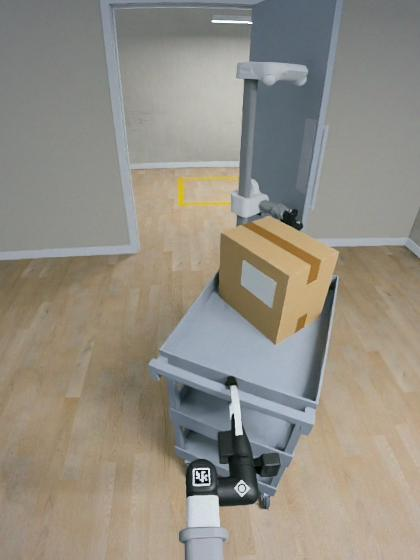

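Scene clock: 475.73 s.
earlier move: r2 done
r1.base_odometry: x=-1.631 y=+2.569 heading=+2.792
r1.turned_by_wheels: +0.000
r1.turned_by_imu: +0.000
r1.base_tilt: forward=-1.6 right=+1.3
r1.lidar_m: 2.51 2.00 1.94 0.25 0.26 0.64 1.33 1.56 2.81 3.01 1.13 1.13
r1.base_status: not commanded
r1.joint_positions: lift_m=+0.600 arm_m=+0.000 wrist_yaw_rad=+3.093 wrist_pitch_rad=+0.002 wrist_roll_rad=+0.000 gripper_m=+0.056
r1.joint_status: not commanded
r1.measured_speeds: all 0
r1.motor_effort: lift_m=+21(21) arm_m=+5(5) wheel_0=+0(1) wheel_1=+0(1) wheel_2=+0(0)
r1.servo_current: wrist_yaw_rad=46(72) wrist_pitch_rad=39(52) wrist_roll_rad=39(78) gripper_m=39(52)
r1.contact_limits: strafe_m 0.5
r1.hand_pose: x=-0.1130 y=+0.1014 z=+0.7775 quat_wxyz=(+0.024, -0.001, +0.000, +1.000) (m; r1's base frame)
r1.wrist_depth_mm: - 137 - - - - 366 / - 138 - - - - 327 / 114 138 231 - - - 382 / 132 149 1537 - - - 384 / - - 1499 - - - 387 / - - 193 - 188 - 382 / 1983 164 189 153 1808 715 377
r2.base_odometry: x=-0.382 y=-1.060 heading=-2.147
r2.turned_by_wheels: +0.000
r2.turned_by_imu: +0.001
r2.base_tilt: forward=-0.7 right=+0.1
r2.lidar_m: 0.54 3.41 2.44 2.29 2.32 2.66 2.49 2.58 2.57 2.43 2.52 0.54
r2.base_status: done
r2.joint_positions: lift_m=+0.688 arm_m=+0.137 wrist_yaw_rad=+0.000 wrist_pitch_rad=+0.008 wrist_roll_rad=+1.569 gripper_m=-0.029
r2.joint_status: not commanded
r2.measured_speeds: all 0
r2.motor_effort: lift_m=+17(17) arm_m=+4(5) wheel_0=-2(12) wheel_1=-5(9) wheel_2=+7(11)
r2.servo_current: wrist_yaw_rad=52(65) wrist_pitch_rad=52(59) wrist_roll_rad=39(65) gripper_m=78(98)
r2.contact_limits: arm_m 0.1
r2.hand_pose: x=+0.5962 y=-0.0874 z=+0.8641 quat_wxyz=(+0.708, +0.706, +0.003, -0.003) (m; r2's base frame)
r2.wrist_depth_mm: - - - 142 198 1499 - / - - 530 146 205 - - / - 452 442 150 212 809 - / - 504 480 157 219 809 - / - - 564 163 227 - - / - - 187 168 179 - - / - - - - 242 1708 477
wait: 6.80 of 10 s (r2 has come to rest)
pictures: r2_head_camera, r2_head_left_camera, r2_head_right_camera
Images, in order (width x height): r2_head_camera 420x560, r2_head_left_camera 420x672, r2_head_right_camera 420x672.

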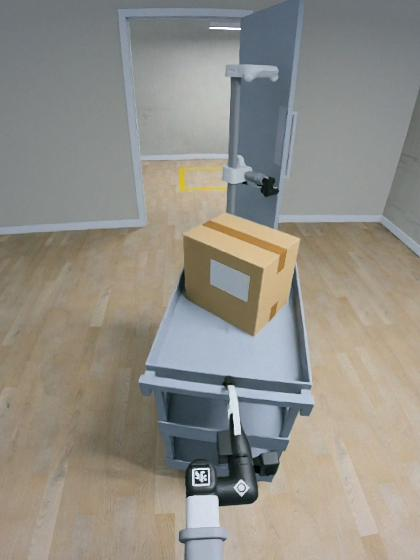

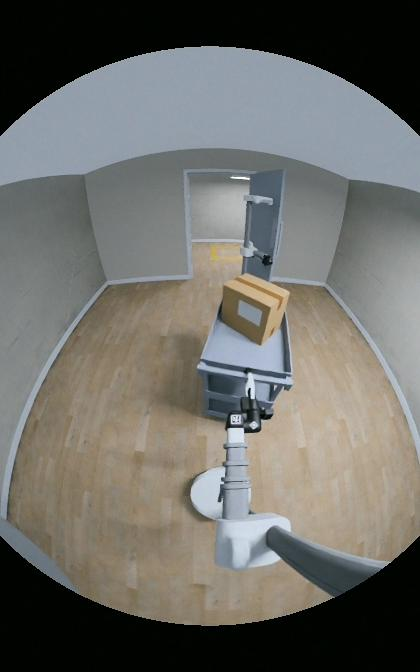

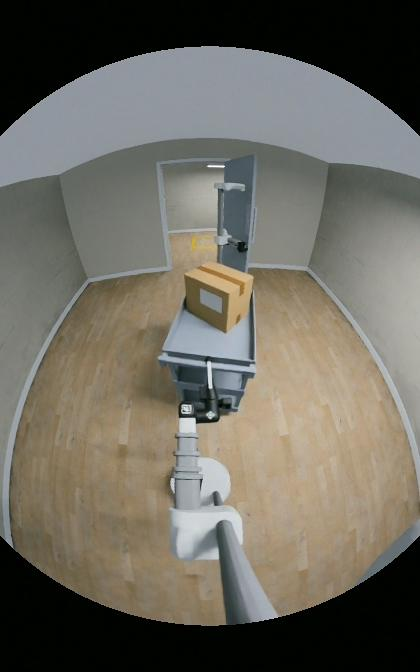

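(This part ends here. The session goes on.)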